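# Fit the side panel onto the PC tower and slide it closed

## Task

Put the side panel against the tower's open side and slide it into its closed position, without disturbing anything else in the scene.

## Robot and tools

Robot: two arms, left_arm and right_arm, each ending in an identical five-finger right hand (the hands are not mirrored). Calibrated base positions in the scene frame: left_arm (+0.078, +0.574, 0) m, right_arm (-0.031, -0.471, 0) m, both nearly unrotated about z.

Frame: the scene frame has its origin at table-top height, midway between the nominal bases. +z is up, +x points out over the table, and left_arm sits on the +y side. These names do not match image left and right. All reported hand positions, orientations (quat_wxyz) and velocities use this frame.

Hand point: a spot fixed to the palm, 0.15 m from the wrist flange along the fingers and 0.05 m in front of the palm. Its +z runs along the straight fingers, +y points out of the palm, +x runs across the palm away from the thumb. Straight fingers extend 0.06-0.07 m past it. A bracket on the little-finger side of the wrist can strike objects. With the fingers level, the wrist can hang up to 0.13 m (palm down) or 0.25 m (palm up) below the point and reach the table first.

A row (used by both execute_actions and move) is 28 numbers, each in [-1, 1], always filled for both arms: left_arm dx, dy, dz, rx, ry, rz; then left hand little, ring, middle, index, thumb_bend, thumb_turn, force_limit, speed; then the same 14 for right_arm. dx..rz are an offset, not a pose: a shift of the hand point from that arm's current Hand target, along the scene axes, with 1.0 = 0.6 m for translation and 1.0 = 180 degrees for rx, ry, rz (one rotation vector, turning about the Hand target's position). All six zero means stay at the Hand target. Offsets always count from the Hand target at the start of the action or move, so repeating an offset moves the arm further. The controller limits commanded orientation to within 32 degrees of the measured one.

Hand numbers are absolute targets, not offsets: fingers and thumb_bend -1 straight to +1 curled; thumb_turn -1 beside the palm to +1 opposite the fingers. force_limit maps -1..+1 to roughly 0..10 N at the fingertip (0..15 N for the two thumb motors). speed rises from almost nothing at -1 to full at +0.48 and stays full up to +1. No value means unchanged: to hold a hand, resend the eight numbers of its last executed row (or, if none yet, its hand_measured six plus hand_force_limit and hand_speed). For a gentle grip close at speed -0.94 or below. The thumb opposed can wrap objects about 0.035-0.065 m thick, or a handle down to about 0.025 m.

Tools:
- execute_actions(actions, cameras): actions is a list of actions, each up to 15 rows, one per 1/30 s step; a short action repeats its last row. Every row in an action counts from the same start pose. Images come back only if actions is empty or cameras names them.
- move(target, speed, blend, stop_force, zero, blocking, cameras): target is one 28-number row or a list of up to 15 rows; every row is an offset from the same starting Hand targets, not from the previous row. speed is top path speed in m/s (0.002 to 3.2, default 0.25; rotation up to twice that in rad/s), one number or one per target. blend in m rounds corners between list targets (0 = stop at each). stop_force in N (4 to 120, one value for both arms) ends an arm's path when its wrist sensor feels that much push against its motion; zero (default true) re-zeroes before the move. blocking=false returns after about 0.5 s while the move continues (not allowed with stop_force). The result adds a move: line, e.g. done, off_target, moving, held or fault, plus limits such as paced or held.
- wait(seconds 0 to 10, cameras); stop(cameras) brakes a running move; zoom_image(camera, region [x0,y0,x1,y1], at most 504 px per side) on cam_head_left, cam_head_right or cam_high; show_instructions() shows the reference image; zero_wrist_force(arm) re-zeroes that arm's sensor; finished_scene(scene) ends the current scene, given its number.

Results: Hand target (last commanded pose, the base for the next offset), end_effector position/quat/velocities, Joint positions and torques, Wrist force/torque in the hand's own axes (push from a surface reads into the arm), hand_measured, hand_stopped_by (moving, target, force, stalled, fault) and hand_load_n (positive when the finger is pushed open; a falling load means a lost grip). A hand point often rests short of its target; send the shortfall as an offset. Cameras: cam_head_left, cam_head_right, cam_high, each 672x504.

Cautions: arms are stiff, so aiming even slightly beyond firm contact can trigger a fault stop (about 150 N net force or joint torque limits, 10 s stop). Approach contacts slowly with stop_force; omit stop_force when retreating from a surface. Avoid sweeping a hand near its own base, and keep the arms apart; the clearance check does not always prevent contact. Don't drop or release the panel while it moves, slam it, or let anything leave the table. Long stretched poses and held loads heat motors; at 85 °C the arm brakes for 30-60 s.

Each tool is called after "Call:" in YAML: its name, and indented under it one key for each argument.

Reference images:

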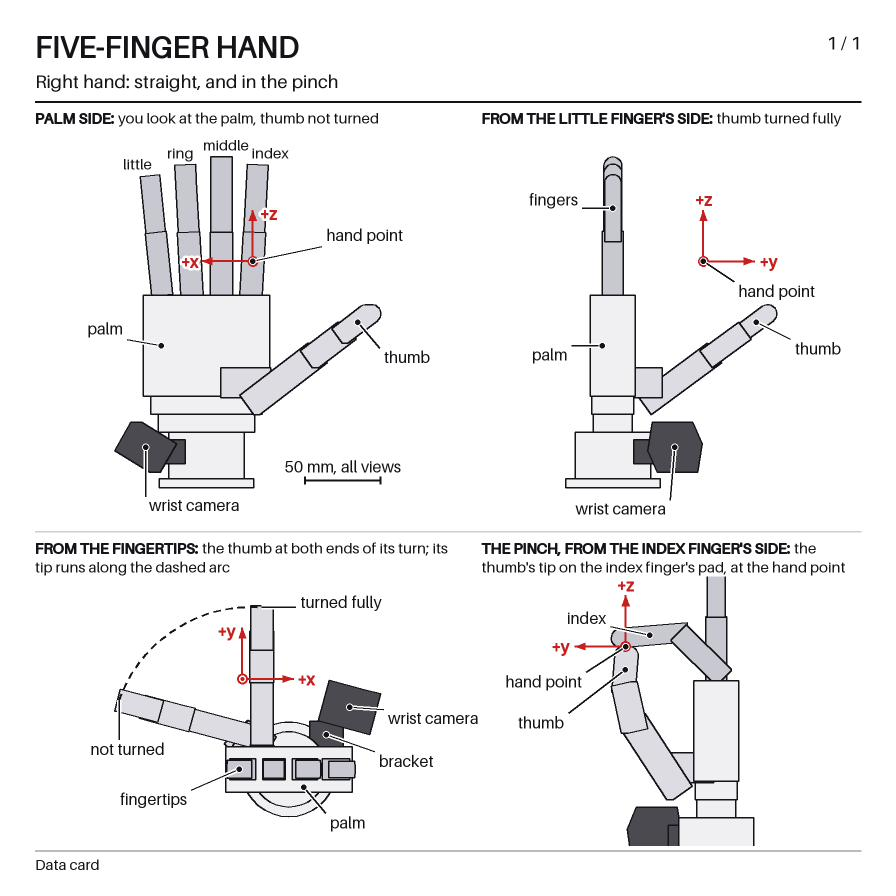

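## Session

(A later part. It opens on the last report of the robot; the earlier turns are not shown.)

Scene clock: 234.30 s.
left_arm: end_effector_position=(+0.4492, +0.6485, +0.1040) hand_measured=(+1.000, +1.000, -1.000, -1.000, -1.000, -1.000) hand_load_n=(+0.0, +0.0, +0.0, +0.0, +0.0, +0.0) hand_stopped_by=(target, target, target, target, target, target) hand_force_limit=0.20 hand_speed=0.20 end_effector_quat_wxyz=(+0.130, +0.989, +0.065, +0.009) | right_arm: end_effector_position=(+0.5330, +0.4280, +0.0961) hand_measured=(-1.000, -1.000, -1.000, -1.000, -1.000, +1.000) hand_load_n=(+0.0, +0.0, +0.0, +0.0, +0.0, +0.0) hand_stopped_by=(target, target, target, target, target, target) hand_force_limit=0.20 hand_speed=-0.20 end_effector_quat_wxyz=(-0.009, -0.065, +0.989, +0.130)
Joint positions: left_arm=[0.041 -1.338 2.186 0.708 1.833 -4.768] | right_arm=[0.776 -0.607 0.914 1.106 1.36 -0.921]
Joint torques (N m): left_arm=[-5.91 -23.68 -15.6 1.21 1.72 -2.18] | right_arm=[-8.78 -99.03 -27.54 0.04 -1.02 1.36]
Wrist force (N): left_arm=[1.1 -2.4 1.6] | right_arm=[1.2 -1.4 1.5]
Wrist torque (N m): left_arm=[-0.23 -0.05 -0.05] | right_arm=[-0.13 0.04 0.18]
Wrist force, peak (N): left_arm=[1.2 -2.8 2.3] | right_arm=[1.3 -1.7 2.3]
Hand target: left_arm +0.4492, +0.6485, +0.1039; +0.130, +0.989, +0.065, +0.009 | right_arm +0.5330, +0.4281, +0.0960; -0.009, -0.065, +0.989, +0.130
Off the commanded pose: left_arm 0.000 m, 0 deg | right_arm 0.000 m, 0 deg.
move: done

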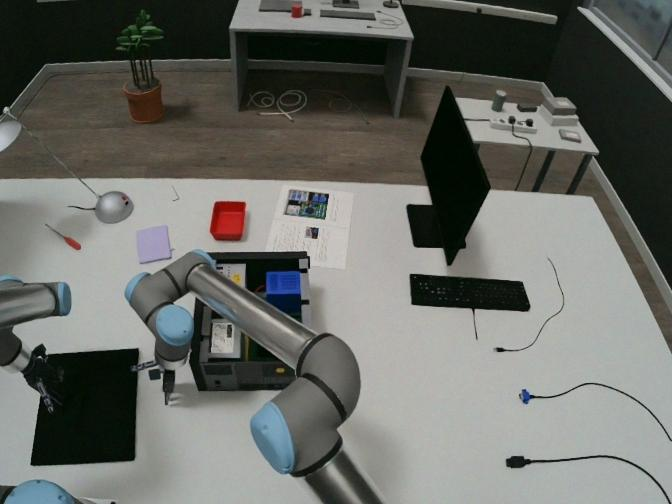

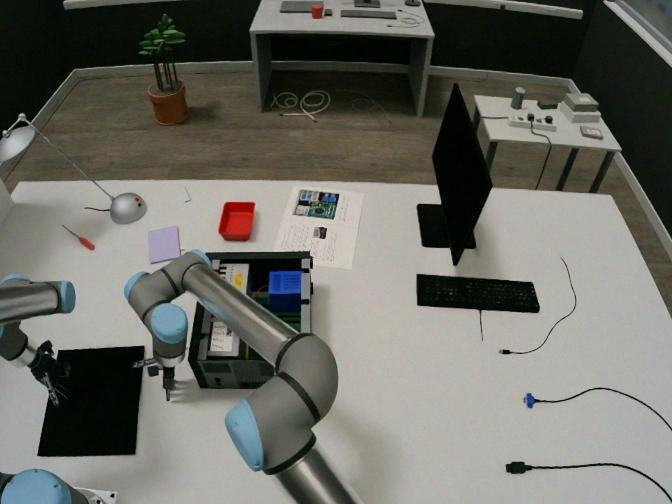

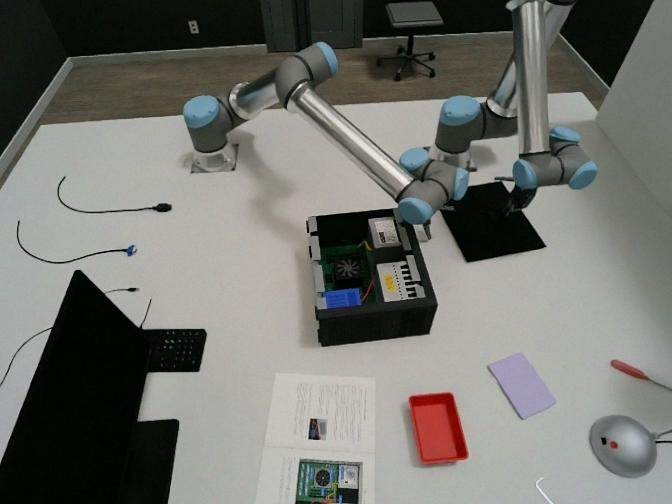

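Call:
move:
  target: [0.003,-0.0225,0,0,0,0,1,1,-1,-1,-1,-1,0.2,0.2,0,0,0,0,0,0,-1,-1,-1,-1,-1,1,0.2,-0.2]
  speed: 0.05

Call:
move:
  target: [0,0,-0.04,0,0,0,1,1,-1,-1,-1,-1,0.2,0.2,0,0,-0.03,0,0,0,-1,-1,-1,-1,-1,1,0.2,-0.2]
  speed: 0.01
  stop_force: 4

Call:
move:
  target: [0,0,0.0015,0,0,0,1,1,-1,-1,-1,-1,0.2,0.2,0,0,0.0025,0,0,0,-1,-1,-1,-1,-1,1,0.2,-0.2]
  speed: 0.05
  cameras: ["all"]

Call:
zoom_image:
  camera: "cam_head_left"
  region: [20, 340, 200, 480]

Call:
zoom_image:
  camera: "cam_high"
  region: [420, 160, 560, 280]

Scene clock: 246.30 s.
left_arm: end_effector_position=(+0.4510, +0.6351, +0.1039) hand_measured=(+1.000, +1.000, -1.000, -1.000, -1.000, -1.000) hand_load_n=(+0.0, +0.0, +0.0, +0.0, +0.0, +0.0) hand_stopped_by=(target, target, target, target, target, target) hand_force_limit=0.20 hand_speed=0.20 end_effector_quat_wxyz=(+0.130, +0.989, +0.065, +0.009) | right_arm: end_effector_position=(+0.5330, +0.4281, +0.0960) hand_measured=(-1.000, -1.000, -1.000, -1.000, -1.000, +1.000) hand_load_n=(+0.0, +0.0, +0.5, +0.0, +0.0, +0.0) hand_stopped_by=(target, target, target, target, target, target) hand_force_limit=0.20 hand_speed=-0.20 end_effector_quat_wxyz=(-0.009, -0.065, +0.989, +0.130)
Joint positions: left_arm=[0.007 -1.346 2.194 0.699 1.832 -4.803] | right_arm=[0.776 -0.607 0.914 1.106 1.36 -0.921]
Joint torques (N m): left_arm=[-8.17 -55.89 -15.3 1.25 -1.62 -2.21] | right_arm=[15.46 -98.49 -26.96 0.22 -1.41 1.89]
Wrist force (N): left_arm=[1.5 -2.3 1.8] | right_arm=[1.3 -1.3 1.6]
Wrist torque (N m): left_arm=[-0.21 -0.12 -0.01] | right_arm=[-0.13 0.03 0.19]
Wrist force, peak (N): left_arm=[1.6 -2.5 1.9] | right_arm=[1.2 -1.6 2.1]
Hand target: left_arm +0.4510, +0.6350, +0.1039; +0.130, +0.989, +0.065, +0.009 | right_arm +0.5330, +0.4281, +0.0960; -0.009, -0.065, +0.989, +0.130
Off the commanded pose: left_arm 0.000 m, 0 deg | right_arm 0.000 m, 0 deg.
move: done

Scene clock: 249.60 s.
left_arm: end_effector_position=(+0.4510, +0.6350, +0.0843) hand_measured=(+1.000, +1.000, -1.000, -1.000, -1.000, -1.000) hand_load_n=(+0.0, +0.0, +0.0, +0.0, +0.0, +0.0) hand_stopped_by=(target, target, target, target, target, target) hand_force_limit=0.20 hand_speed=0.20 end_effector_quat_wxyz=(+0.130, +0.989, +0.065, +0.009) | right_arm: end_effector_position=(+0.5330, +0.4281, +0.0867) hand_measured=(-1.000, -1.000, -1.000, -1.000, -1.000, +1.000) hand_load_n=(+0.0, +0.0, -0.5, +0.5, +0.0, +0.0) hand_stopped_by=(target, target, target, target, target, target) hand_force_limit=0.20 hand_speed=-0.20 end_effector_quat_wxyz=(-0.009, -0.065, +0.989, +0.130)
Joint positions: left_arm=[0.007 -1.316 2.205 0.658 1.832 -4.803] | right_arm=[0.776 -0.601 0.92 1.095 1.36 -0.921]
Joint torques (N m): left_arm=[-8.33 -55.51 -36.05 6.23 -1.85 -2.68] | right_arm=[15.64 -123.02 -43.95 5.74 -1.11 1.57]
Wrist force (N): left_arm=[1.1 -2.0 -2.7] | right_arm=[1.1 -1.1 -4.0]
Wrist torque (N m): left_arm=[0.04 0.05 -0.05] | right_arm=[0.17 0.10 0.18]
Wrist force, peak (N): left_arm=[1.3 -1.3 -14.5] | right_arm=[1.8 -0.8 -8.3]
Hand target: left_arm +0.4510, +0.6350, +0.0843; +0.130, +0.989, +0.065, +0.009 (not the last commanded pose) | right_arm +0.5330, +0.4281, +0.0867; -0.009, -0.065, +0.989, +0.130 (not the last commanded pose)
Off the commanded pose: left_arm 0.004 m, 0 deg | right_arm 0.009 m, 0 deg.
move: contact (left_arm, right_arm)

Scene clock: 250.30 s.
left_arm: end_effector_position=(+0.4510, +0.6350, +0.0852) hand_measured=(+1.000, +1.000, -1.000, -1.000, -1.000, -1.000) hand_load_n=(+0.0, +0.0, +0.0, +0.0, +0.0, +0.0) hand_stopped_by=(target, target, target, target, target, target) hand_force_limit=0.20 hand_speed=0.20 end_effector_quat_wxyz=(+0.130, +0.989, +0.065, +0.009) | right_arm: end_effector_position=(+0.5330, +0.4281, +0.0881) hand_measured=(-1.000, -1.000, -1.000, -1.000, -1.000, +1.000) hand_load_n=(+0.0, +0.0, +0.0, +0.0, +0.0, +0.0) hand_stopped_by=(target, target, target, target, target, target) hand_force_limit=0.20 hand_speed=-0.20 end_effector_quat_wxyz=(-0.009, -0.065, +0.989, +0.130)
Joint positions: left_arm=[0.007 -1.317 2.205 0.659 1.832 -4.803] | right_arm=[0.776 -0.602 0.919 1.096 1.36 -0.921]
Joint torques (N m): left_arm=[-7.74 -58.16 -36.64 6.55 -2.15 -2.66] | right_arm=[16.25 -128.57 -45.72 6.16 -1.09 1.64]
Wrist force (N): left_arm=[0.9 -2.5 1.8] | right_arm=[1.0 -1.3 1.7]
Wrist torque (N m): left_arm=[-0.27 -0.03 -0.07] | right_arm=[-0.11 0.07 0.17]
Wrist force, peak (N): left_arm=[1.1 -1.9 -2.8] | right_arm=[1.0 -1.1 -4.5]
Hand target: left_arm +0.4510, +0.6350, +0.0852; +0.130, +0.989, +0.065, +0.009 | right_arm +0.5330, +0.4281, +0.0882; -0.009, -0.065, +0.989, +0.130
Off the commanded pose: left_arm 0.000 m, 0 deg | right_arm 0.000 m, 0 deg.
move: done

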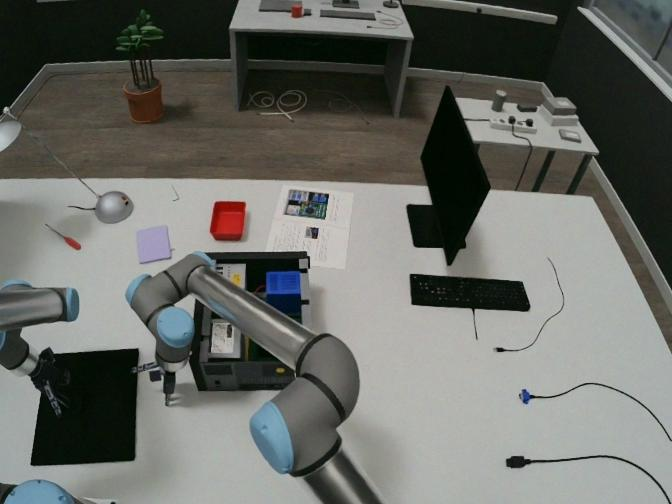

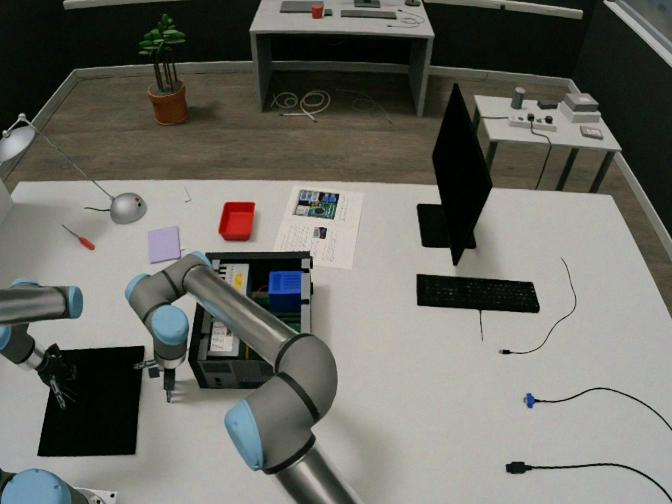

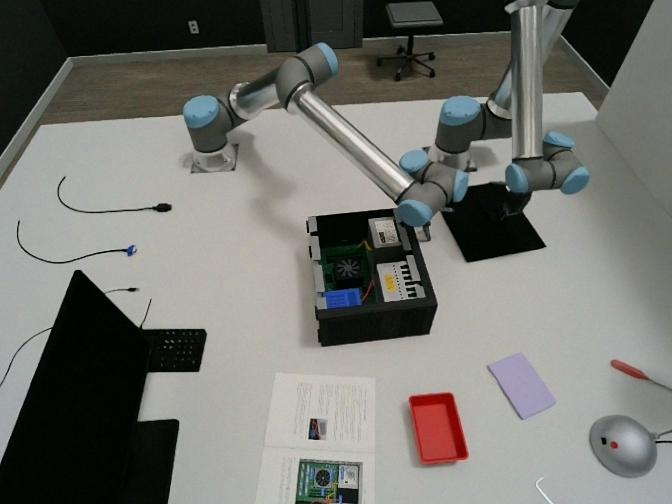

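Scaled by 2.800 from the camera's 672x504 image, which has a finer 960x720 frame.

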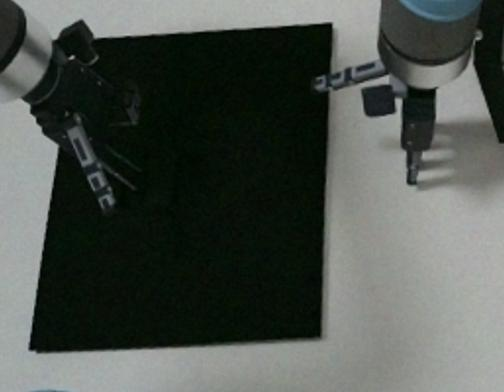

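Scaled by 3.600 from the camera's 672x504 image, which has a finer 960x720 frame.

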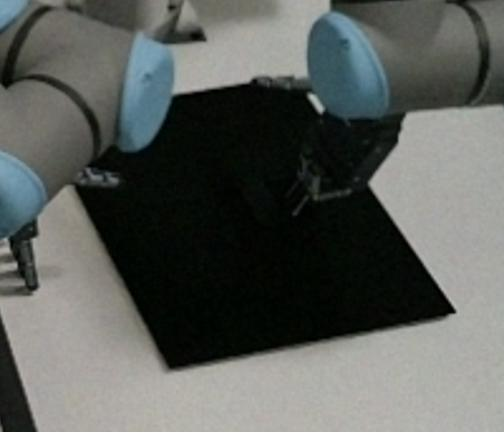

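Call:
zero_wrist_force:
  arm: "left_arm"

Call:
zero_wrist_force:
  arm: "right_arm"

Call:
move:
  target: [0.0145,-0.1101,0,0,0,0,1,1,-1,-1,-1,-1,0.2,0.2,-0.0044,0.0331,0,0,0,0,-1,-1,-1,-1,-1,1,0.2,-0.2]
  speed: 0.025
  stop_force: 10
  cameras: ["all"]

Call:
zoom_image:
  camera: "cam_head_left"
  region: [20, 340, 200, 480]

Call:
zoom_image:
  camera: "cam_high"
  region: [400, 150, 560, 280]

Wrist force sensor zeroed.

Wrist force sensor zeroed.

Scene clock: 269.17 s.
left_arm: end_effector_position=(+0.4595, +0.5697, +0.0852) hand_measured=(+1.000, +1.000, -1.000, -1.000, -1.000, -1.000) hand_load_n=(+0.0, +0.0, +0.5, +0.5, +0.0, +0.0) hand_stopped_by=(target, target, target, target, target, target) hand_force_limit=0.20 hand_speed=0.20 end_effector_quat_wxyz=(+0.130, +0.989, +0.065, +0.009) | right_arm: end_effector_position=(+0.5304, +0.4479, +0.0882) hand_measured=(-1.000, -1.000, -1.000, -1.000, -1.000, +1.000) hand_load_n=(+0.0, +0.0, +0.0, +1.0, +0.0, +0.0) hand_stopped_by=(target, target, target, target, target, target) hand_force_limit=0.20 hand_speed=-0.20 end_effector_quat_wxyz=(-0.009, -0.065, +0.989, +0.130)
Joint positions: left_arm=[-0.161 -1.349 2.235 0.617 1.824 -4.977] | right_arm=[0.793 -0.572 0.861 1.121 1.363 -0.904]
Joint torques (N m): left_arm=[11.66 -25.24 -37.26 4.29 5.4 2.88] | right_arm=[24.94 -99.69 -46.82 5.32 -4.41 1.46]
Wrist force (N, zeroed by zero_wrist_force): left_arm=[-2.2 -5.0 -3.2] | right_arm=[-1.7 -9.1 -3.7]
Wrist torque (N m, zeroed by zero_wrist_force): left_arm=[0.60 -0.17 -0.16] | right_arm=[0.67 -0.25 -0.27]
Wrist force, peak (N, zeroed by zero_wrist_force): left_arm=[-2.4 -9.9 -5.9] | right_arm=[-2.1 -9.0 -4.0]
Hand target: left_arm +0.4596, +0.5697, +0.0852; +0.130, +0.989, +0.065, +0.009 (not the last commanded pose) | right_arm +0.5304, +0.4479, +0.0882; -0.009, -0.065, +0.989, +0.130
Off the commanded pose: left_arm 0.001 m, 0 deg | right_arm 0.000 m, 0 deg.
move: contact (left_arm)

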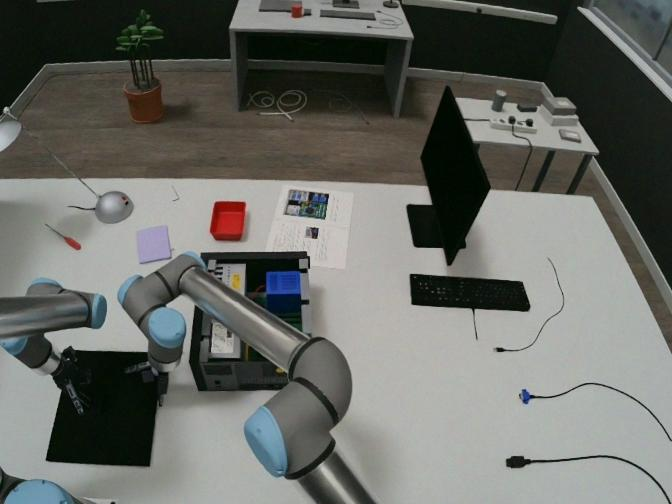

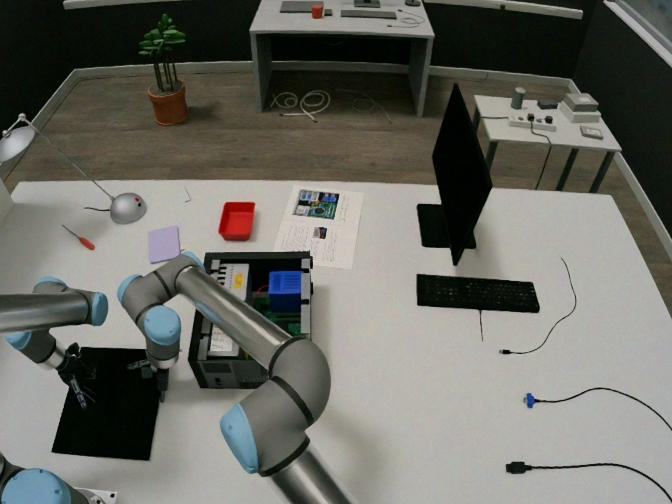

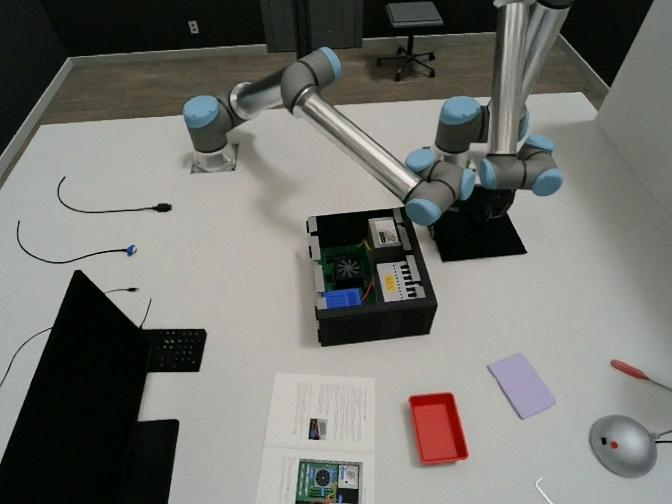

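Scaled by 2.800 from the camera's 672x504 image, which has a finer 960x720 frame.

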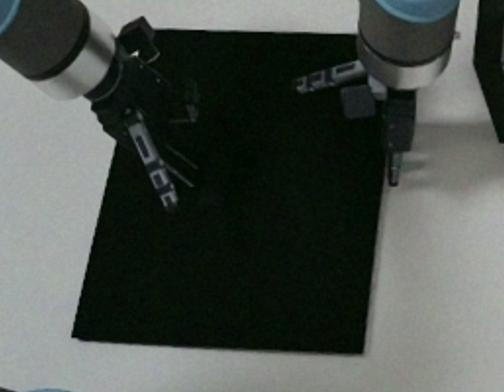

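Scaled by 3.150 from the camera's 672x504 image, which has a finer 960x720 frame.

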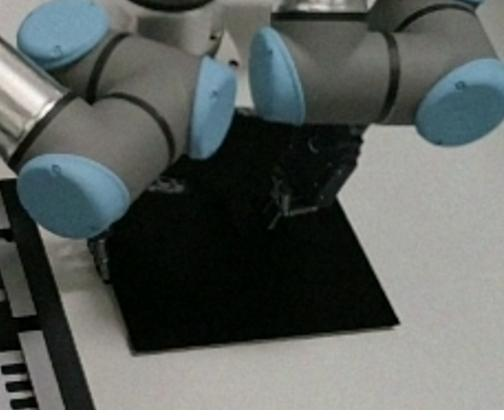

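Call:
move:
  target:
    - [0,0.0067,0,0,0,0,1,1,-1,-1,-1,-1,0.2,0.2,0,-0.025,0,0,0,0,-1,-1,-1,-1,-1,1,0.2,-0.2]
    - [-0.0058,0.0077,0,0,0,-0.0306,1,1,-1,-1,-1,-1,0.2,0.2,-0.0207,-0.0248,0,0,0,-0.0306,-1,-1,-1,-1,-1,1,0.2,-0.2]
  speed: 0.05

Call:
zero_wrist_force:
  arm: "left_arm"

Call:
zero_wrist_force:
  arm: "right_arm"

Call:
move:
  target: [0.0003,-0.0107,0,0,0,0,1,1,-1,-1,-1,-1,0.2,0.2,-0.0014,0.04,0,0,0,0,-1,-1,-1,-1,-1,1,0.2,-0.2]
  speed: 0.01
  stop_force: 5
  cameras: ["all"]

Call:
zoom_image:
  camera: "cam_head_left"
  region: [20, 340, 200, 480]

Call:
zoom_image:
  camera: "cam_high"
  region: [400, 150, 560, 280]

Scene clock: 290.47 s.
left_arm: end_effector_position=(+0.4561, +0.5743, +0.0852) hand_measured=(+1.000, +1.000, -1.000, -1.000, -1.000, -1.000) hand_load_n=(+0.0, +0.0, +0.0, +0.0, +0.0, +0.0) hand_stopped_by=(target, target, target, target, target, target) hand_force_limit=0.20 hand_speed=0.20 end_effector_quat_wxyz=(+0.131, +0.991, +0.017, +0.002) | right_arm: end_effector_position=(+0.5180, +0.4330, +0.0882) hand_measured=(-1.000, -1.000, -1.000, -1.000, -1.000, +1.000) hand_load_n=(+0.0, +0.0, +0.0, +0.0, +0.0, +0.0) hand_stopped_by=(target, target, target, target, target, target) hand_force_limit=0.20 hand_speed=-0.20 end_effector_quat_wxyz=(-0.003, -0.018, +0.991, +0.131)
Joint positions: left_arm=[-0.151 -1.33 2.218 0.643 1.83 -4.868] | right_arm=[0.802 -0.624 0.957 1.057 1.381 -0.799]
Joint torques (N m): left_arm=[-9.6 -23.58 -36.42 6.95 3.96 3.07] | right_arm=[17.13 -127.9 -27.54 -0.01 1.37 2.05]
Wrist force (N, zeroed by zero_wrist_force): left_arm=[0.0 0.8 -0.1] | right_arm=[0.5 -0.1 -0.1]
Wrist torque (N m, zeroed by zero_wrist_force): left_arm=[0.12 0.00 -0.19] | right_arm=[-0.03 -0.04 -0.17]
Wrist force, peak (N, zeroed by zero_wrist_force): left_arm=[-2.3 -5.4 -3.7] | right_arm=[-2.4 -8.8 -4.5]
Hand target: left_arm +0.4561, +0.5743, +0.0852; +0.131, +0.991, +0.017, +0.002 | right_arm +0.5179, +0.4330, +0.0882; -0.002, -0.018, +0.991, +0.131
Off the commanded pose: left_arm 0.000 m, 0 deg | right_arm 0.000 m, 0 deg.
move: done

Wrist force sensor zeroed.

Wrist force sensor zeroed.

Scene clock: 293.10 s.
left_arm: end_effector_position=(+0.4562, +0.5709, +0.0852) hand_measured=(+1.000, +1.000, -1.000, -1.000, -1.000, -1.000) hand_load_n=(+0.5, +0.0, +0.5, +0.0, +0.0, +0.0) hand_stopped_by=(target, target, target, target, target, target) hand_force_limit=0.20 hand_speed=0.20 end_effector_quat_wxyz=(+0.131, +0.991, +0.017, +0.002) | right_arm: end_effector_position=(+0.5175, +0.4460, +0.0882) hand_measured=(-1.000, -1.000, -1.000, -1.000, -1.000, +1.000) hand_load_n=(+0.0, +0.0, +0.5, +0.0, +0.0, +0.0) hand_stopped_by=(target, target, target, target, target, target) hand_force_limit=0.20 hand_speed=-0.20 end_effector_quat_wxyz=(-0.002, -0.018, +0.991, +0.131)
Joint positions: left_arm=[-0.16 -1.332 2.22 0.641 1.829 -4.877] | right_arm=[0.812 -0.604 0.918 1.074 1.383 -0.788]
Joint torques (N m): left_arm=[8.45 -29.64 -32.67 4.86 3.7 2.74] | right_arm=[-15.96 -130.41 -29.1 -0.39 -3.86 -2.46]
Wrist force (N, zeroed by zero_wrist_force): left_arm=[0.9 -5.1 -3.0] | right_arm=[-0.8 -3.9 -0.7]
Wrist torque (N m, zeroed by zero_wrist_force): left_arm=[0.45 0.04 0.16] | right_arm=[0.27 -0.01 -0.11]
Wrist force, peak (N, zeroed by zero_wrist_force): left_arm=[0.7 -5.9 -5.4] | right_arm=[-1.1 -7.8 -3.9]
Hand target: left_arm +0.4562, +0.5708, +0.0852; +0.131, +0.991, +0.017, +0.002 (not the last commanded pose) | right_arm +0.5175, +0.4460, +0.0882; -0.002, -0.018, +0.991, +0.131 (not the last commanded pose)
Off the commanded pose: left_arm 0.003 m, 0 deg | right_arm 0.011 m, 0 deg.
move: contact (left_arm, right_arm)

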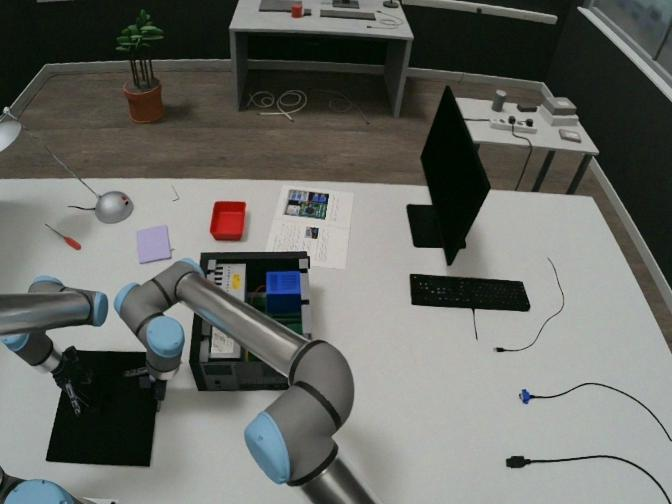

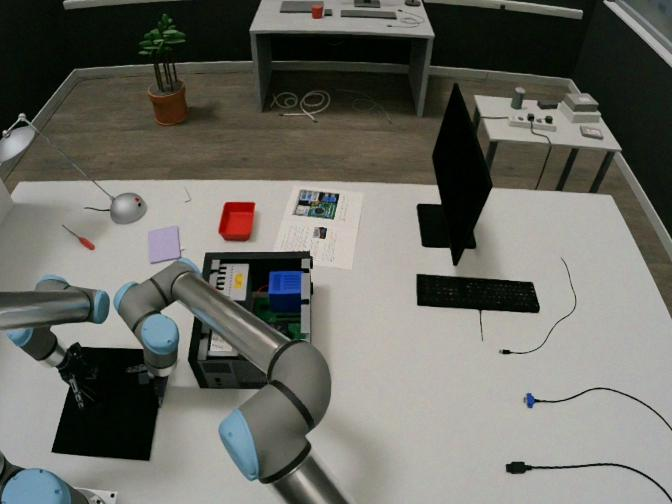

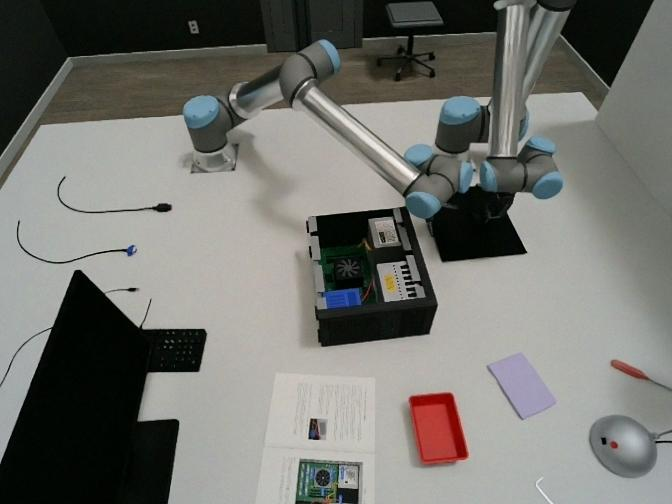

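Scaled by 2.800 from the camera's 672x504 image, which has a finer 960x720 frame.

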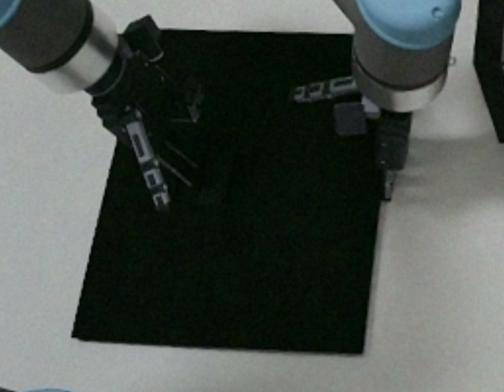

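Scaled by 3.150 from the camera's 672x504 image, which has a finer 960x720 frame.

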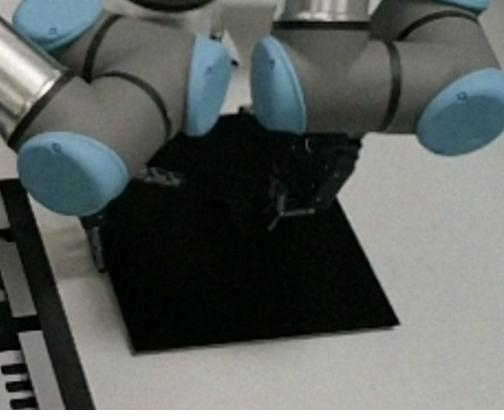

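Call:
move:
  target:
    - [0,0,0,0,0,0,1,1,-1,-1,-1,-1,0.2,0.2,0,-0.0117,0,0,0,0,-1,-1,-1,-1,-1,1,0.2,-0.2]
    - [0,0,0,0,0,0,1,1,-1,-1,-1,-1,0.2,0.2,-0.042,-0.0131,0,0,0,0,-1,-1,-1,-1,-1,1,0.2,-0.2]
  speed: 0.05
  blend: [0.001,0]

Call:
move:
  target: [0,-0.001,0,0,0,0,1,1,-1,-1,-1,-1,0.2,0.2,-0.0014,0.04,0,0,0,0,-1,-1,-1,-1,-1,1,0.2,-0.2]
  speed: 0.01
  stop_force: 8
  cameras: ["cam_head_left"]

Call:
zoom_image:
  camera: "cam_head_left"
  region: [40, 350, 190, 470]

Scene clock: 313.17 s.
left_arm: end_effector_position=(+0.4562, +0.5708, +0.0852) hand_measured=(+1.000, +1.000, -1.000, -1.000, -1.000, -1.000) hand_load_n=(+0.0, +0.5, +0.5, +0.0, -0.5, +0.0) hand_stopped_by=(target, target, target, target, target, target) hand_force_limit=0.20 hand_speed=0.20 end_effector_quat_wxyz=(+0.131, +0.991, +0.017, +0.002) | right_arm: end_effector_position=(+0.4924, +0.4381, +0.0882) hand_measured=(-1.000, -1.000, -1.000, -1.000, -1.000, +1.000) hand_load_n=(+0.0, -0.5, +0.0, +0.0, +0.0, +0.0) hand_stopped_by=(target, target, target, target, target, target) hand_force_limit=0.20 hand_speed=-0.20 end_effector_quat_wxyz=(-0.002, -0.018, +0.991, +0.131)
Joint positions: left_arm=[-0.16 -1.332 2.22 0.641 1.829 -4.877] | right_arm=[0.826 -0.643 0.992 1.036 1.385 -0.774]
Joint torques (N m): left_arm=[9.89 -23.76 -35.45 4.78 3.59 2.64] | right_arm=[17.86 -125.04 -27.72 0.34 1.55 2.04]
Wrist force (N, zeroed by zero_wrist_force): left_arm=[1.0 -2.6 -1.5] | right_arm=[-0.1 -0.1 0.4]
Wrist torque (N m, zeroed by zero_wrist_force): left_arm=[0.20 0.00 0.22] | right_arm=[-0.05 0.01 -0.01]
Wrist force, peak (N, zeroed by zero_wrist_force): left_arm=[0.8 -5.4 -2.9] | right_arm=[-0.7 -4.3 -0.3]
Hand target: left_arm +0.4562, +0.5708, +0.0852; +0.131, +0.991, +0.017, +0.002 | right_arm +0.4923, +0.4381, +0.0882; -0.002, -0.018, +0.991, +0.131
Off the commanded pose: left_arm 0.000 m, 0 deg | right_arm 0.000 m, 0 deg.
move: done

Scene clock: 315.20 s.
left_arm: end_effector_position=(+0.4562, +0.5705, +0.0852) hand_measured=(+1.000, +1.000, -1.000, -1.000, -1.000, -1.000) hand_load_n=(+0.0, +0.0, +1.5, +0.0, +0.0, +0.0) hand_stopped_by=(target, target, target, target, target, target) hand_force_limit=0.20 hand_speed=0.20 end_effector_quat_wxyz=(+0.131, +0.991, +0.017, +0.002) | right_arm: end_effector_position=(+0.4920, +0.4451, +0.0882) hand_measured=(-1.000, -1.000, -1.000, -1.000, -1.000, +1.000) hand_load_n=(+0.0, +0.0, +1.0, +0.0, +0.0, +0.0) hand_stopped_by=(target, target, target, target, target, target) hand_force_limit=0.20 hand_speed=-0.20 end_effector_quat_wxyz=(-0.002, -0.018, +0.991, +0.131)
Joint positions: left_arm=[-0.161 -1.332 2.22 0.64 1.829 -4.878] | right_arm=[0.831 -0.633 0.972 1.045 1.386 -0.769]
Joint torques (N m): left_arm=[-7.23 -54.16 -14.8 1.04 1.66 -1.68] | right_arm=[-15.81 -125.85 -28.29 -1.54 -3.48 -2.3]
Wrist force (N, zeroed by zero_wrist_force): left_arm=[1.6 -10.0 -5.9] | right_arm=[0.5 -5.5 -2.8]
Wrist torque (N m, zeroed by zero_wrist_force): left_arm=[0.91 0.19 0.10] | right_arm=[0.53 0.13 -0.05]
Wrist force, peak (N, zeroed by zero_wrist_force): left_arm=[1.7 -10.1 -6.0] | right_arm=[0.4 -10.6 -5.0]
Hand target: left_arm +0.4562, +0.5705, +0.0852; +0.131, +0.991, +0.017, +0.002 | right_arm +0.4920, +0.4451, +0.0882; -0.002, -0.018, +0.991, +0.131 (not the last commanded pose)
Off the commanded pose: left_arm 0.000 m, 0 deg | right_arm 0.017 m, 0 deg.
move: contact (left_arm, right_arm)
Images, in order (width x height): cam_head_left 672x504.

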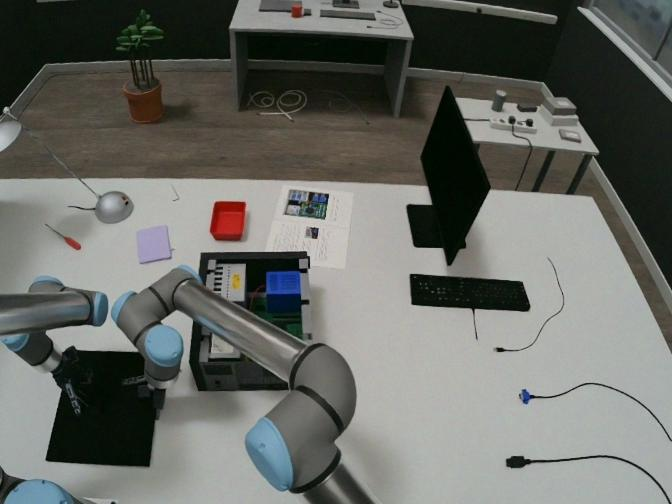

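Scaled by 3.360 from the camera's 672x504 image, which has a finer 960x720 frame.

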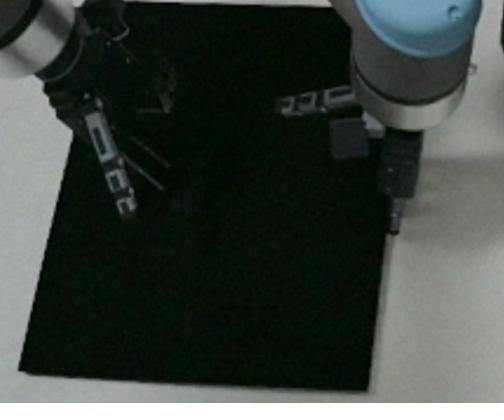

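Call:
move:
  target: [0,0,-0.0012,0,0,0,1,1,-1,-1,-1,-1,0.2,0.2,0,0.004,0,0,0,0,-1,-1,-1,-1,-1,1,0.2,-0.2]
  speed: 0.01

Scene clock: 318.77 s.
left_arm: end_effector_position=(+0.4562, +0.5705, +0.0846) hand_measured=(+1.000, +1.000, -1.000, -1.000, -1.000, -1.000) hand_load_n=(+0.0, +0.0, +3.0, +0.0, -0.5, +0.0) hand_stopped_by=(target, target, target, target, target, target) hand_force_limit=0.20 hand_speed=0.20 end_effector_quat_wxyz=(+0.131, +0.991, +0.017, +0.002) | right_arm: end_effector_position=(+0.4921, +0.4473, +0.0882) hand_measured=(-1.000, -1.000, -1.000, -1.000, -1.000, +1.000) hand_load_n=(+0.0, +0.5, +5.5, +0.0, +0.0, +0.0) hand_stopped_by=(target, target, target, target, target, target) hand_force_limit=0.20 hand_speed=-0.20 end_effector_quat_wxyz=(-0.002, -0.017, +0.991, +0.131)
Joint positions: left_arm=[-0.161 -1.331 2.22 0.639 1.829 -4.878] | right_arm=[0.833 -0.629 0.965 1.048 1.387 -0.767]
Joint torques (N m): left_arm=[-0.43 -18.64 -12.54 -1.44 6.72 1.32] | right_arm=[36.22 -93.2 -56.87 -3.3 -7.52 1.48]
Wrist force (N, zeroed by zero_wrist_force): left_arm=[1.2 -20.1 -22.5] | right_arm=[1.2 -35.3 -17.7]
Wrist torque (N m, zeroed by zero_wrist_force): left_arm=[2.53 0.52 -0.13] | right_arm=[3.20 0.54 -0.68]
Wrist force, peak (N, zeroed by zero_wrist_force): left_arm=[1.2 -20.1 -22.5] | right_arm=[1.2 -35.3 -17.7]
Hand target: left_arm +0.4562, +0.5705, +0.0845; +0.131, +0.991, +0.017, +0.002 | right_arm +0.4920, +0.4475, +0.0882; -0.002, -0.018, +0.991, +0.131
Off the commanded pose: left_arm 0.000 m, 0 deg | right_arm 0.000 m, 0 deg.
move: done

Call:
move:
  target: [0,0,0.012,0,0,0,1,1,-1,-1,-1,-1,0.2,0.2,0,0,0.01,0,0,0,-1,-1,-1,-1,-1,1,0.2,-0.2]
  speed: 0.01

Scene clock: 324.23 s.
left_arm: end_effector_position=(+0.4562, +0.5705, +0.0916) hand_measured=(+1.000, +1.000, -1.000, -1.000, -1.000, -1.000) hand_load_n=(+0.0, +0.0, +5.5, +0.0, -0.5, +0.0) hand_stopped_by=(target, target, target, target, target, target) hand_force_limit=0.20 hand_speed=0.20 end_effector_quat_wxyz=(+0.131, +0.991, +0.017, +0.002) | right_arm: end_effector_position=(+0.4920, +0.4475, +0.0941) hand_measured=(-1.000, -1.000, -1.000, -1.000, -1.000, +1.000) hand_load_n=(+0.0, +0.0, +5.0, +0.0, +0.0, -0.5) hand_stopped_by=(target, target, target, target, target, target) hand_force_limit=0.20 hand_speed=-0.20 end_effector_quat_wxyz=(-0.002, -0.018, +0.991, +0.131)
Joint positions: left_arm=[-0.161 -1.342 2.216 0.654 1.829 -4.878] | right_arm=[0.833 -0.633 0.961 1.055 1.386 -0.767]
Joint torques (N m): left_arm=[-15.74 -61.18 -41.56 6.26 10.52 1.02] | right_arm=[18.42 -133.94 -59.69 -1.3 -7.52 1.37]
Wrist force (N, zeroed by zero_wrist_force): left_arm=[1.8 -32.7 -2.7] | right_arm=[1.5 -31.2 -5.4]
Wrist torque (N m, zeroed by zero_wrist_force): left_arm=[2.23 0.18 -0.34] | right_arm=[2.24 0.23 -0.62]
Wrist force, peak (N, zeroed by zero_wrist_force): left_arm=[1.9 -22.9 -26.6] | right_arm=[1.7 -39.8 -19.5]
Hand target: left_arm +0.4562, +0.5705, +0.0917; +0.131, +0.991, +0.017, +0.002 | right_arm +0.4920, +0.4475, +0.0942; -0.002, -0.018, +0.991, +0.131
Off the commanded pose: left_arm 0.000 m, 0 deg | right_arm 0.000 m, 0 deg.
move: done

Call:
move:
  target: [0,0,0.05,0,0,0,1,1,-1,-1,-1,-1,0.2,0.2,0,0,0.05,0,0,0,-1,-1,-1,-1,-1,1,0.2,-0.2]
  speed: 0.03
  cameras: ["cam_head_left", "cam_high"]

Call:
zoom_image:
  camera: "cam_head_left"
  region: [40, 340, 190, 470]

Scene clock: 329.93 s.
left_arm: end_effector_position=(+0.4562, +0.5705, +0.1216) hand_measured=(+1.000, +1.000, -1.000, -1.000, -1.000, -1.000) hand_load_n=(+0.0, +0.0, +5.5, +0.5, +0.0, +0.0) hand_stopped_by=(target, target, target, target, target, target) hand_force_limit=0.20 hand_speed=0.20 end_effector_quat_wxyz=(+0.131, +0.991, +0.017, +0.002) | right_arm: end_effector_position=(+0.4920, +0.4475, +0.1241) hand_measured=(-1.000, -1.000, -1.000, -1.000, -1.000, +1.000) hand_load_n=(+0.0, +0.0, +5.0, +0.0, +0.0, +0.0) hand_stopped_by=(target, target, target, target, target, target) hand_force_limit=0.20 hand_speed=-0.20 end_effector_quat_wxyz=(-0.002, -0.018, +0.991, +0.131)
Joint positions: left_arm=[-0.161 -1.388 2.198 0.718 1.829 -4.878] | right_arm=[0.833 -0.651 0.941 1.094 1.386 -0.767]
Joint torques (N m): left_arm=[-15.81 -57.89 -42.87 6.35 12.37 -1.09] | right_arm=[-1.3 -132.64 -59.47 -0.88 -7.83 1.38]
Wrist force (N, zeroed by zero_wrist_force): left_arm=[2.3 -32.8 -2.2] | right_arm=[2.0 -31.2 -5.2]
Wrist torque (N m, zeroed by zero_wrist_force): left_arm=[2.29 0.22 -0.30] | right_arm=[2.28 0.26 -0.64]
Wrist force, peak (N, zeroed by zero_wrist_force): left_arm=[2.3 -33.5 -2.1] | right_arm=[1.5 -31.7 -5.6]
Hand target: left_arm +0.4562, +0.5705, +0.1217; +0.131, +0.991, +0.017, +0.002 | right_arm +0.4920, +0.4475, +0.1242; -0.002, -0.018, +0.991, +0.131
Off the commanded pose: left_arm 0.000 m, 0 deg | right_arm 0.000 m, 0 deg.
move: done
Images, in order (width x height): cam_head_left 672x504, cam_high 672x504.

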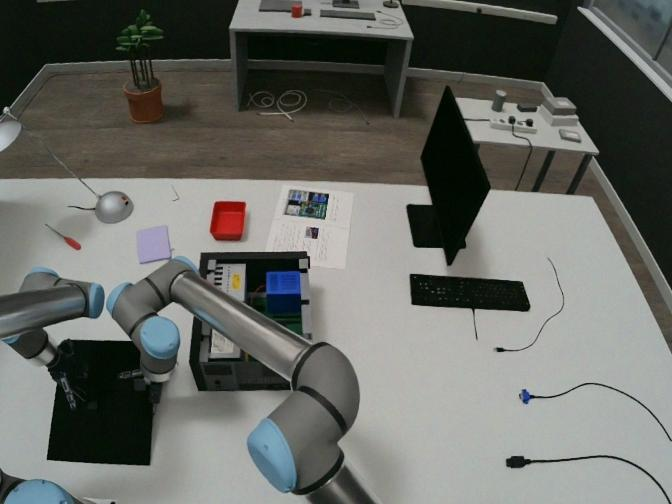

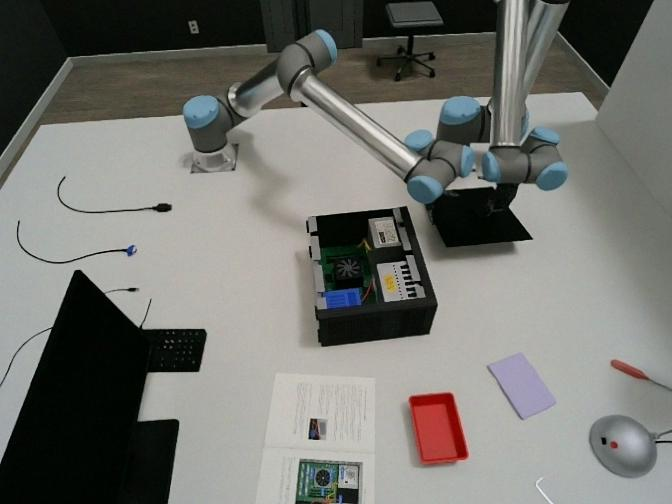

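Scaled by 3.360 from the camera's 672x504 image, which has a finer 960x720 frame.

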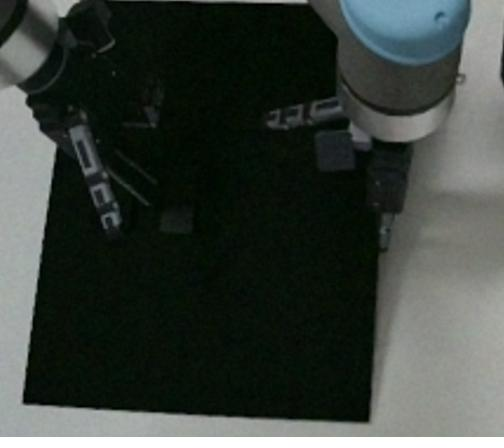

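Call:
move:
  target: [0.0752,-0.149,0.2,0,0,0,1,1,-1,-1,-1,-1,0.2,0.2,0.0752,-0.149,0.2,0,0,0,-1,-1,-1,-1,-1,1,0.2,-0.2]
  speed: 0.06

Scene clock: 346.03 s.
left_arm: end_effector_position=(+0.5013, +0.4812, +0.2416) hand_measured=(+1.000, +1.000, -1.000, -1.000, -1.000, -1.000) hand_load_n=(+0.5, +0.0, +5.0, +0.0, +0.0, +0.0) hand_stopped_by=(target, target, target, target, target, target) hand_force_limit=0.20 hand_speed=0.20 end_effector_quat_wxyz=(+0.131, +0.991, +0.017, +0.002) | right_arm: end_effector_position=(+0.5371, +0.3582, +0.2440) hand_measured=(-1.000, -1.000, -1.000, -1.000, -1.000, +1.000) hand_load_n=(+0.0, +0.0, +5.0, +0.0, +0.0, +0.0) hand_stopped_by=(target, target, target, target, target, target) hand_force_limit=0.20 hand_speed=-0.20 end_effector_quat_wxyz=(-0.002, -0.018, +0.991, +0.131)
Joint positions: left_arm=[-0.354 -1.494 2.04 0.933 1.816 -5.077] | right_arm=[0.726 -0.8 1 1.204 1.368 -0.874]
Joint torques (N m): left_arm=[-23.47 -53.34 -54.74 4.74 9.36 -2.92] | right_arm=[-5.28 -121.42 -39.21 -0.08 -10.51 -2.7]
Wrist force (N, zeroed by zero_wrist_force): left_arm=[3.0 -31.7 -2.7] | right_arm=[2.6 -29.9 -4.4]
Wrist torque (N m, zeroed by zero_wrist_force): left_arm=[2.13 0.21 -0.35] | right_arm=[2.19 0.30 -0.40]
Wrist force, peak (N, zeroed by zero_wrist_force): left_arm=[2.5 -34.4 -1.9] | right_arm=[2.3 -31.8 -5.9]
Hand target: left_arm +0.5013, +0.4811, +0.2417; +0.131, +0.991, +0.017, +0.002 | right_arm +0.5372, +0.3581, +0.2442; -0.002, -0.018, +0.991, +0.131
Off the commanded pose: left_arm 0.000 m, 0 deg | right_arm 0.000 m, 0 deg.
move: done

Call:
move:
  target: [0.085,-0.1667,0.1,0,0,0,1,1,-1,-1,-1,-1,0.2,0.2,0.085,-0.1667,0.1,0,0,0,-1,-1,-1,-1,-1,1,0.2,-0.2]
  speed: 0.06

Scene clock: 351.93 s.
left_arm: end_effector_position=(+0.5522, +0.3812, +0.3016) hand_measured=(+1.000, +1.000, -1.000, -1.000, -1.000, -1.000) hand_load_n=(+0.0, +0.0, +5.0, +0.0, +0.0, +0.0) hand_stopped_by=(target, target, target, target, target, target) hand_force_limit=0.20 hand_speed=0.20 end_effector_quat_wxyz=(+0.131, +0.991, +0.017, +0.002) | right_arm: end_effector_position=(+0.5881, +0.2582, +0.3041) hand_measured=(-1.000, -1.000, -1.000, -1.000, -1.000, +1.000) hand_load_n=(+0.0, +0.0, +5.0, +0.0, +0.0, +0.0) hand_stopped_by=(target, target, target, target, target, target) hand_force_limit=0.20 hand_speed=-0.20 end_effector_quat_wxyz=(-0.002, -0.018, +0.991, +0.131)
Joint positions: left_arm=[-0.517 -1.457 1.871 1.026 1.798 -5.243] | right_arm=[0.596 -0.898 1.068 1.262 1.348 -1.006]
Joint torques (N m): left_arm=[-27.53 -29.55 -59.96 2.83 8.62 -2.38] | right_arm=[-4.76 -112.48 -37.39 0.73 -10.98 -2.32]
Wrist force (N, zeroed by zero_wrist_force): left_arm=[2.4 -31.5 -2.4] | right_arm=[3.8 -29.2 -5.7]
Wrist torque (N m, zeroed by zero_wrist_force): left_arm=[2.10 0.15 -0.37] | right_arm=[2.15 0.49 -0.32]
Wrist force, peak (N, zeroed by zero_wrist_force): left_arm=[4.3 -41.9 -5.1] | right_arm=[3.9 -30.2 -6.9]
Hand target: left_arm +0.5523, +0.3811, +0.3017; +0.131, +0.991, +0.017, +0.002 | right_arm +0.5882, +0.2581, +0.3042; -0.002, -0.018, +0.991, +0.131
Off the commanded pose: left_arm 0.000 m, 0 deg | right_arm 0.000 m, 0 deg.
move: done

Call:
move:
  target: [0.1667,-0.3333,0,0,0,0,1,1,-1,-1,-1,-1,0.2,0.2,0.1667,-0.3325,0,0,0,0,-1,-1,-1,-1,-1,1,0.2,-0.2]
  speed: 0.07

Call:
move:
  target: [0.0487,-0.0958,-0.02,0,0,0,1,1,-1,-1,-1,-1,0.2,0.2,0.0487,-0.0958,-0.02,0,0,0,-1,-1,-1,-1,-1,1,0.2,-0.2]
  speed: 0.05
  cameras: ["all"]

Call:
zoom_image:
  camera: "cam_head_left"
  region: [160, 220, 340, 400]

Call:
zoom_image:
  camera: "cam_high"
  region: [290, 180, 460, 350]

Scene clock: 361.43 s.
left_arm: end_effector_position=(+0.6523, +0.1812, +0.3017) hand_measured=(+1.000, +1.000, -1.000, -1.000, -1.000, -1.000) hand_load_n=(+0.0, +0.0, +5.5, +0.0, +0.0, +0.0) hand_stopped_by=(target, target, target, target, target, target) hand_force_limit=0.20 hand_speed=0.20 end_effector_quat_wxyz=(+0.131, +0.991, +0.017, +0.002) | right_arm: end_effector_position=(+0.6881, +0.0587, +0.3042) hand_measured=(-1.000, -1.000, -1.000, -1.000, -1.000, +1.000) hand_load_n=(+0.0, +0.0, +5.5, +0.0, +0.0, +0.0) hand_stopped_by=(target, target, target, target, target, target) hand_force_limit=0.20 hand_speed=-0.20 end_effector_quat_wxyz=(-0.002, -0.018, +0.991, +0.131)
Joint positions: left_arm=[-0.719 -1.217 1.557 1.056 1.767 -5.448] | right_arm=[0.317 -0.972 1.204 1.267 1.318 -1.291]
Joint torques (N m): left_arm=[-29.75 -48.96 -64.8 -0.47 7.62 -2.99] | right_arm=[4.78 -109.17 -33.7 3.34 -13.78 -2.59]
Wrist force (N, zeroed by zero_wrist_force): left_arm=[2.0 -34.1 -4.3] | right_arm=[2.4 -32.0 -5.8]
Wrist torque (N m, zeroed by zero_wrist_force): left_arm=[2.34 0.19 -0.43] | right_arm=[2.29 0.42 -0.41]
Wrist force, peak (N, zeroed by zero_wrist_force): left_arm=[2.0 -34.1 -4.3] | right_arm=[2.4 -32.1 -5.8]
Hand target: left_arm +0.6523, +0.1811, +0.3017; +0.131, +0.991, +0.017, +0.002 | right_arm +0.6882, +0.0586, +0.3042; -0.002, -0.018, +0.991, +0.131
Off the commanded pose: left_arm 0.000 m, 0 deg | right_arm 0.000 m, 0 deg.
move: done

Scene clock: 363.17 s.
left_arm: end_effector_position=(+0.6815, +0.1238, +0.2897) hand_measured=(+1.000, +1.000, -1.000, -1.000, -1.000, -1.000) hand_load_n=(+0.0, +0.0, +5.5, +0.0, +0.0, +0.0) hand_stopped_by=(target, target, target, target, target, target) hand_force_limit=0.20 hand_speed=0.20 end_effector_quat_wxyz=(+0.131, +0.991, +0.017, +0.002) | right_arm: end_effector_position=(+0.7173, +0.0013, +0.2922) hand_measured=(-1.000, -1.000, -1.000, -1.000, -1.000, +1.000) hand_load_n=(+0.0, +0.0, +4.5, +0.5, +0.0, +0.0) hand_stopped_by=(target, target, target, target, target, target) hand_force_limit=0.20 hand_speed=-0.20 end_effector_quat_wxyz=(-0.002, -0.018, +0.991, +0.131)
Joint positions: left_arm=[-0.757 -1.13 1.452 1.067 1.76 -5.486] | right_arm=[0.237 -0.967 1.223 1.265 1.313 -1.374]
Joint torques (N m): left_arm=[-32.63 -57.28 -66.55 -0.15 6.94 -3.07] | right_arm=[1.89 -78.68 -32.42 1.61 -14.15 -2.63]
Wrist force (N, zeroed by zero_wrist_force): left_arm=[1.8 -33.2 -4.1] | right_arm=[1.7 -31.2 -4.8]
Wrist torque (N m, zeroed by zero_wrist_force): left_arm=[2.29 0.16 -0.38] | right_arm=[2.17 0.35 -0.35]
Wrist force, peak (N, zeroed by zero_wrist_force): left_arm=[2.1 -34.6 -4.6] | right_arm=[2.5 -32.0 -5.6]
Hand target: left_arm +0.6815, +0.1236, +0.2897; +0.131, +0.991, +0.017, +0.002 | right_arm +0.7174, +0.0011, +0.2922; -0.002, -0.018, +0.991, +0.131
Off the commanded pose: left_arm 0.000 m, 0 deg | right_arm 0.000 m, 0 deg.
move: done

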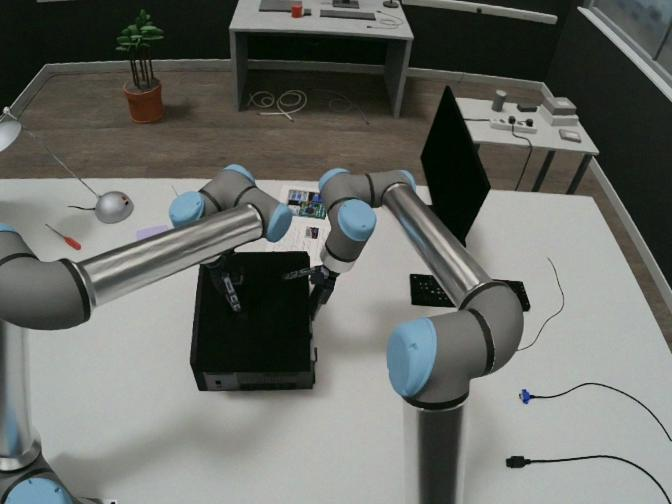

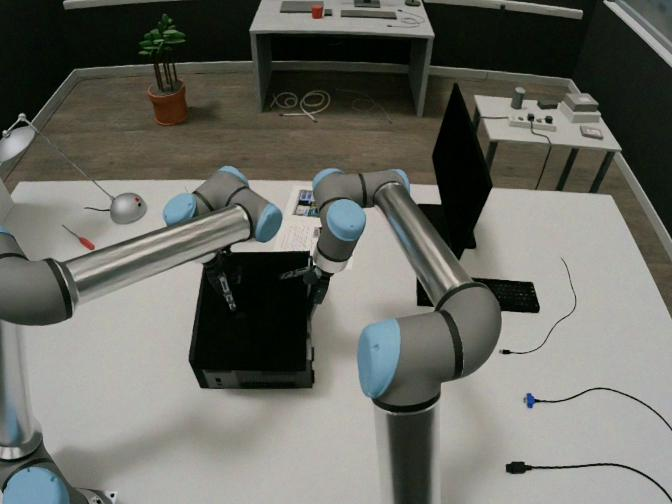

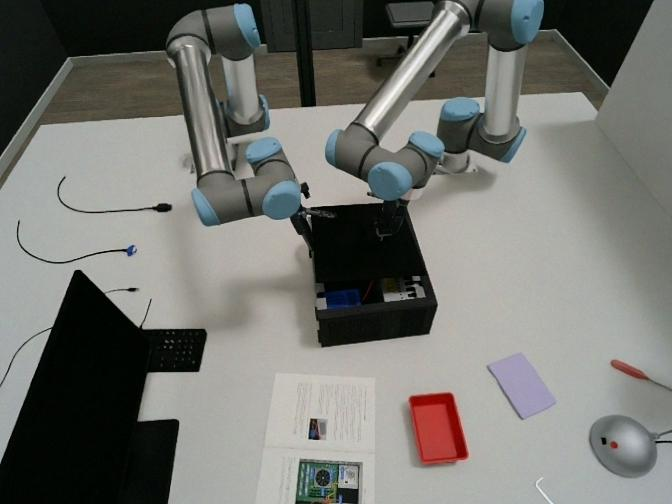

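Scaled by 2.800 from the camera's 672x504 image, which has a finer 960x720 frame.

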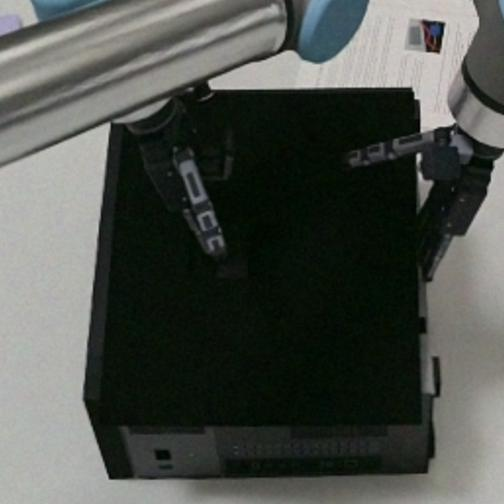

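Scaled by 2.965 from the camera's 672x504 image, which has a finer 960x720 frame.

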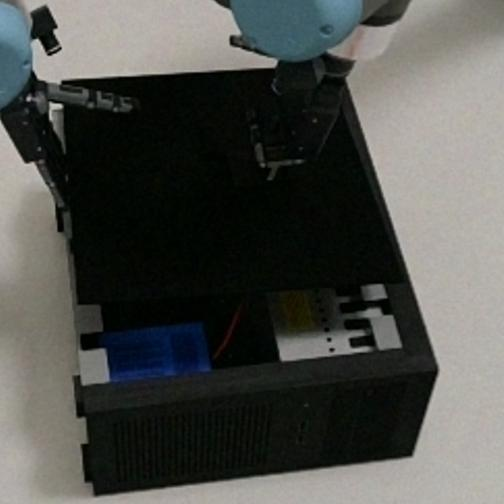

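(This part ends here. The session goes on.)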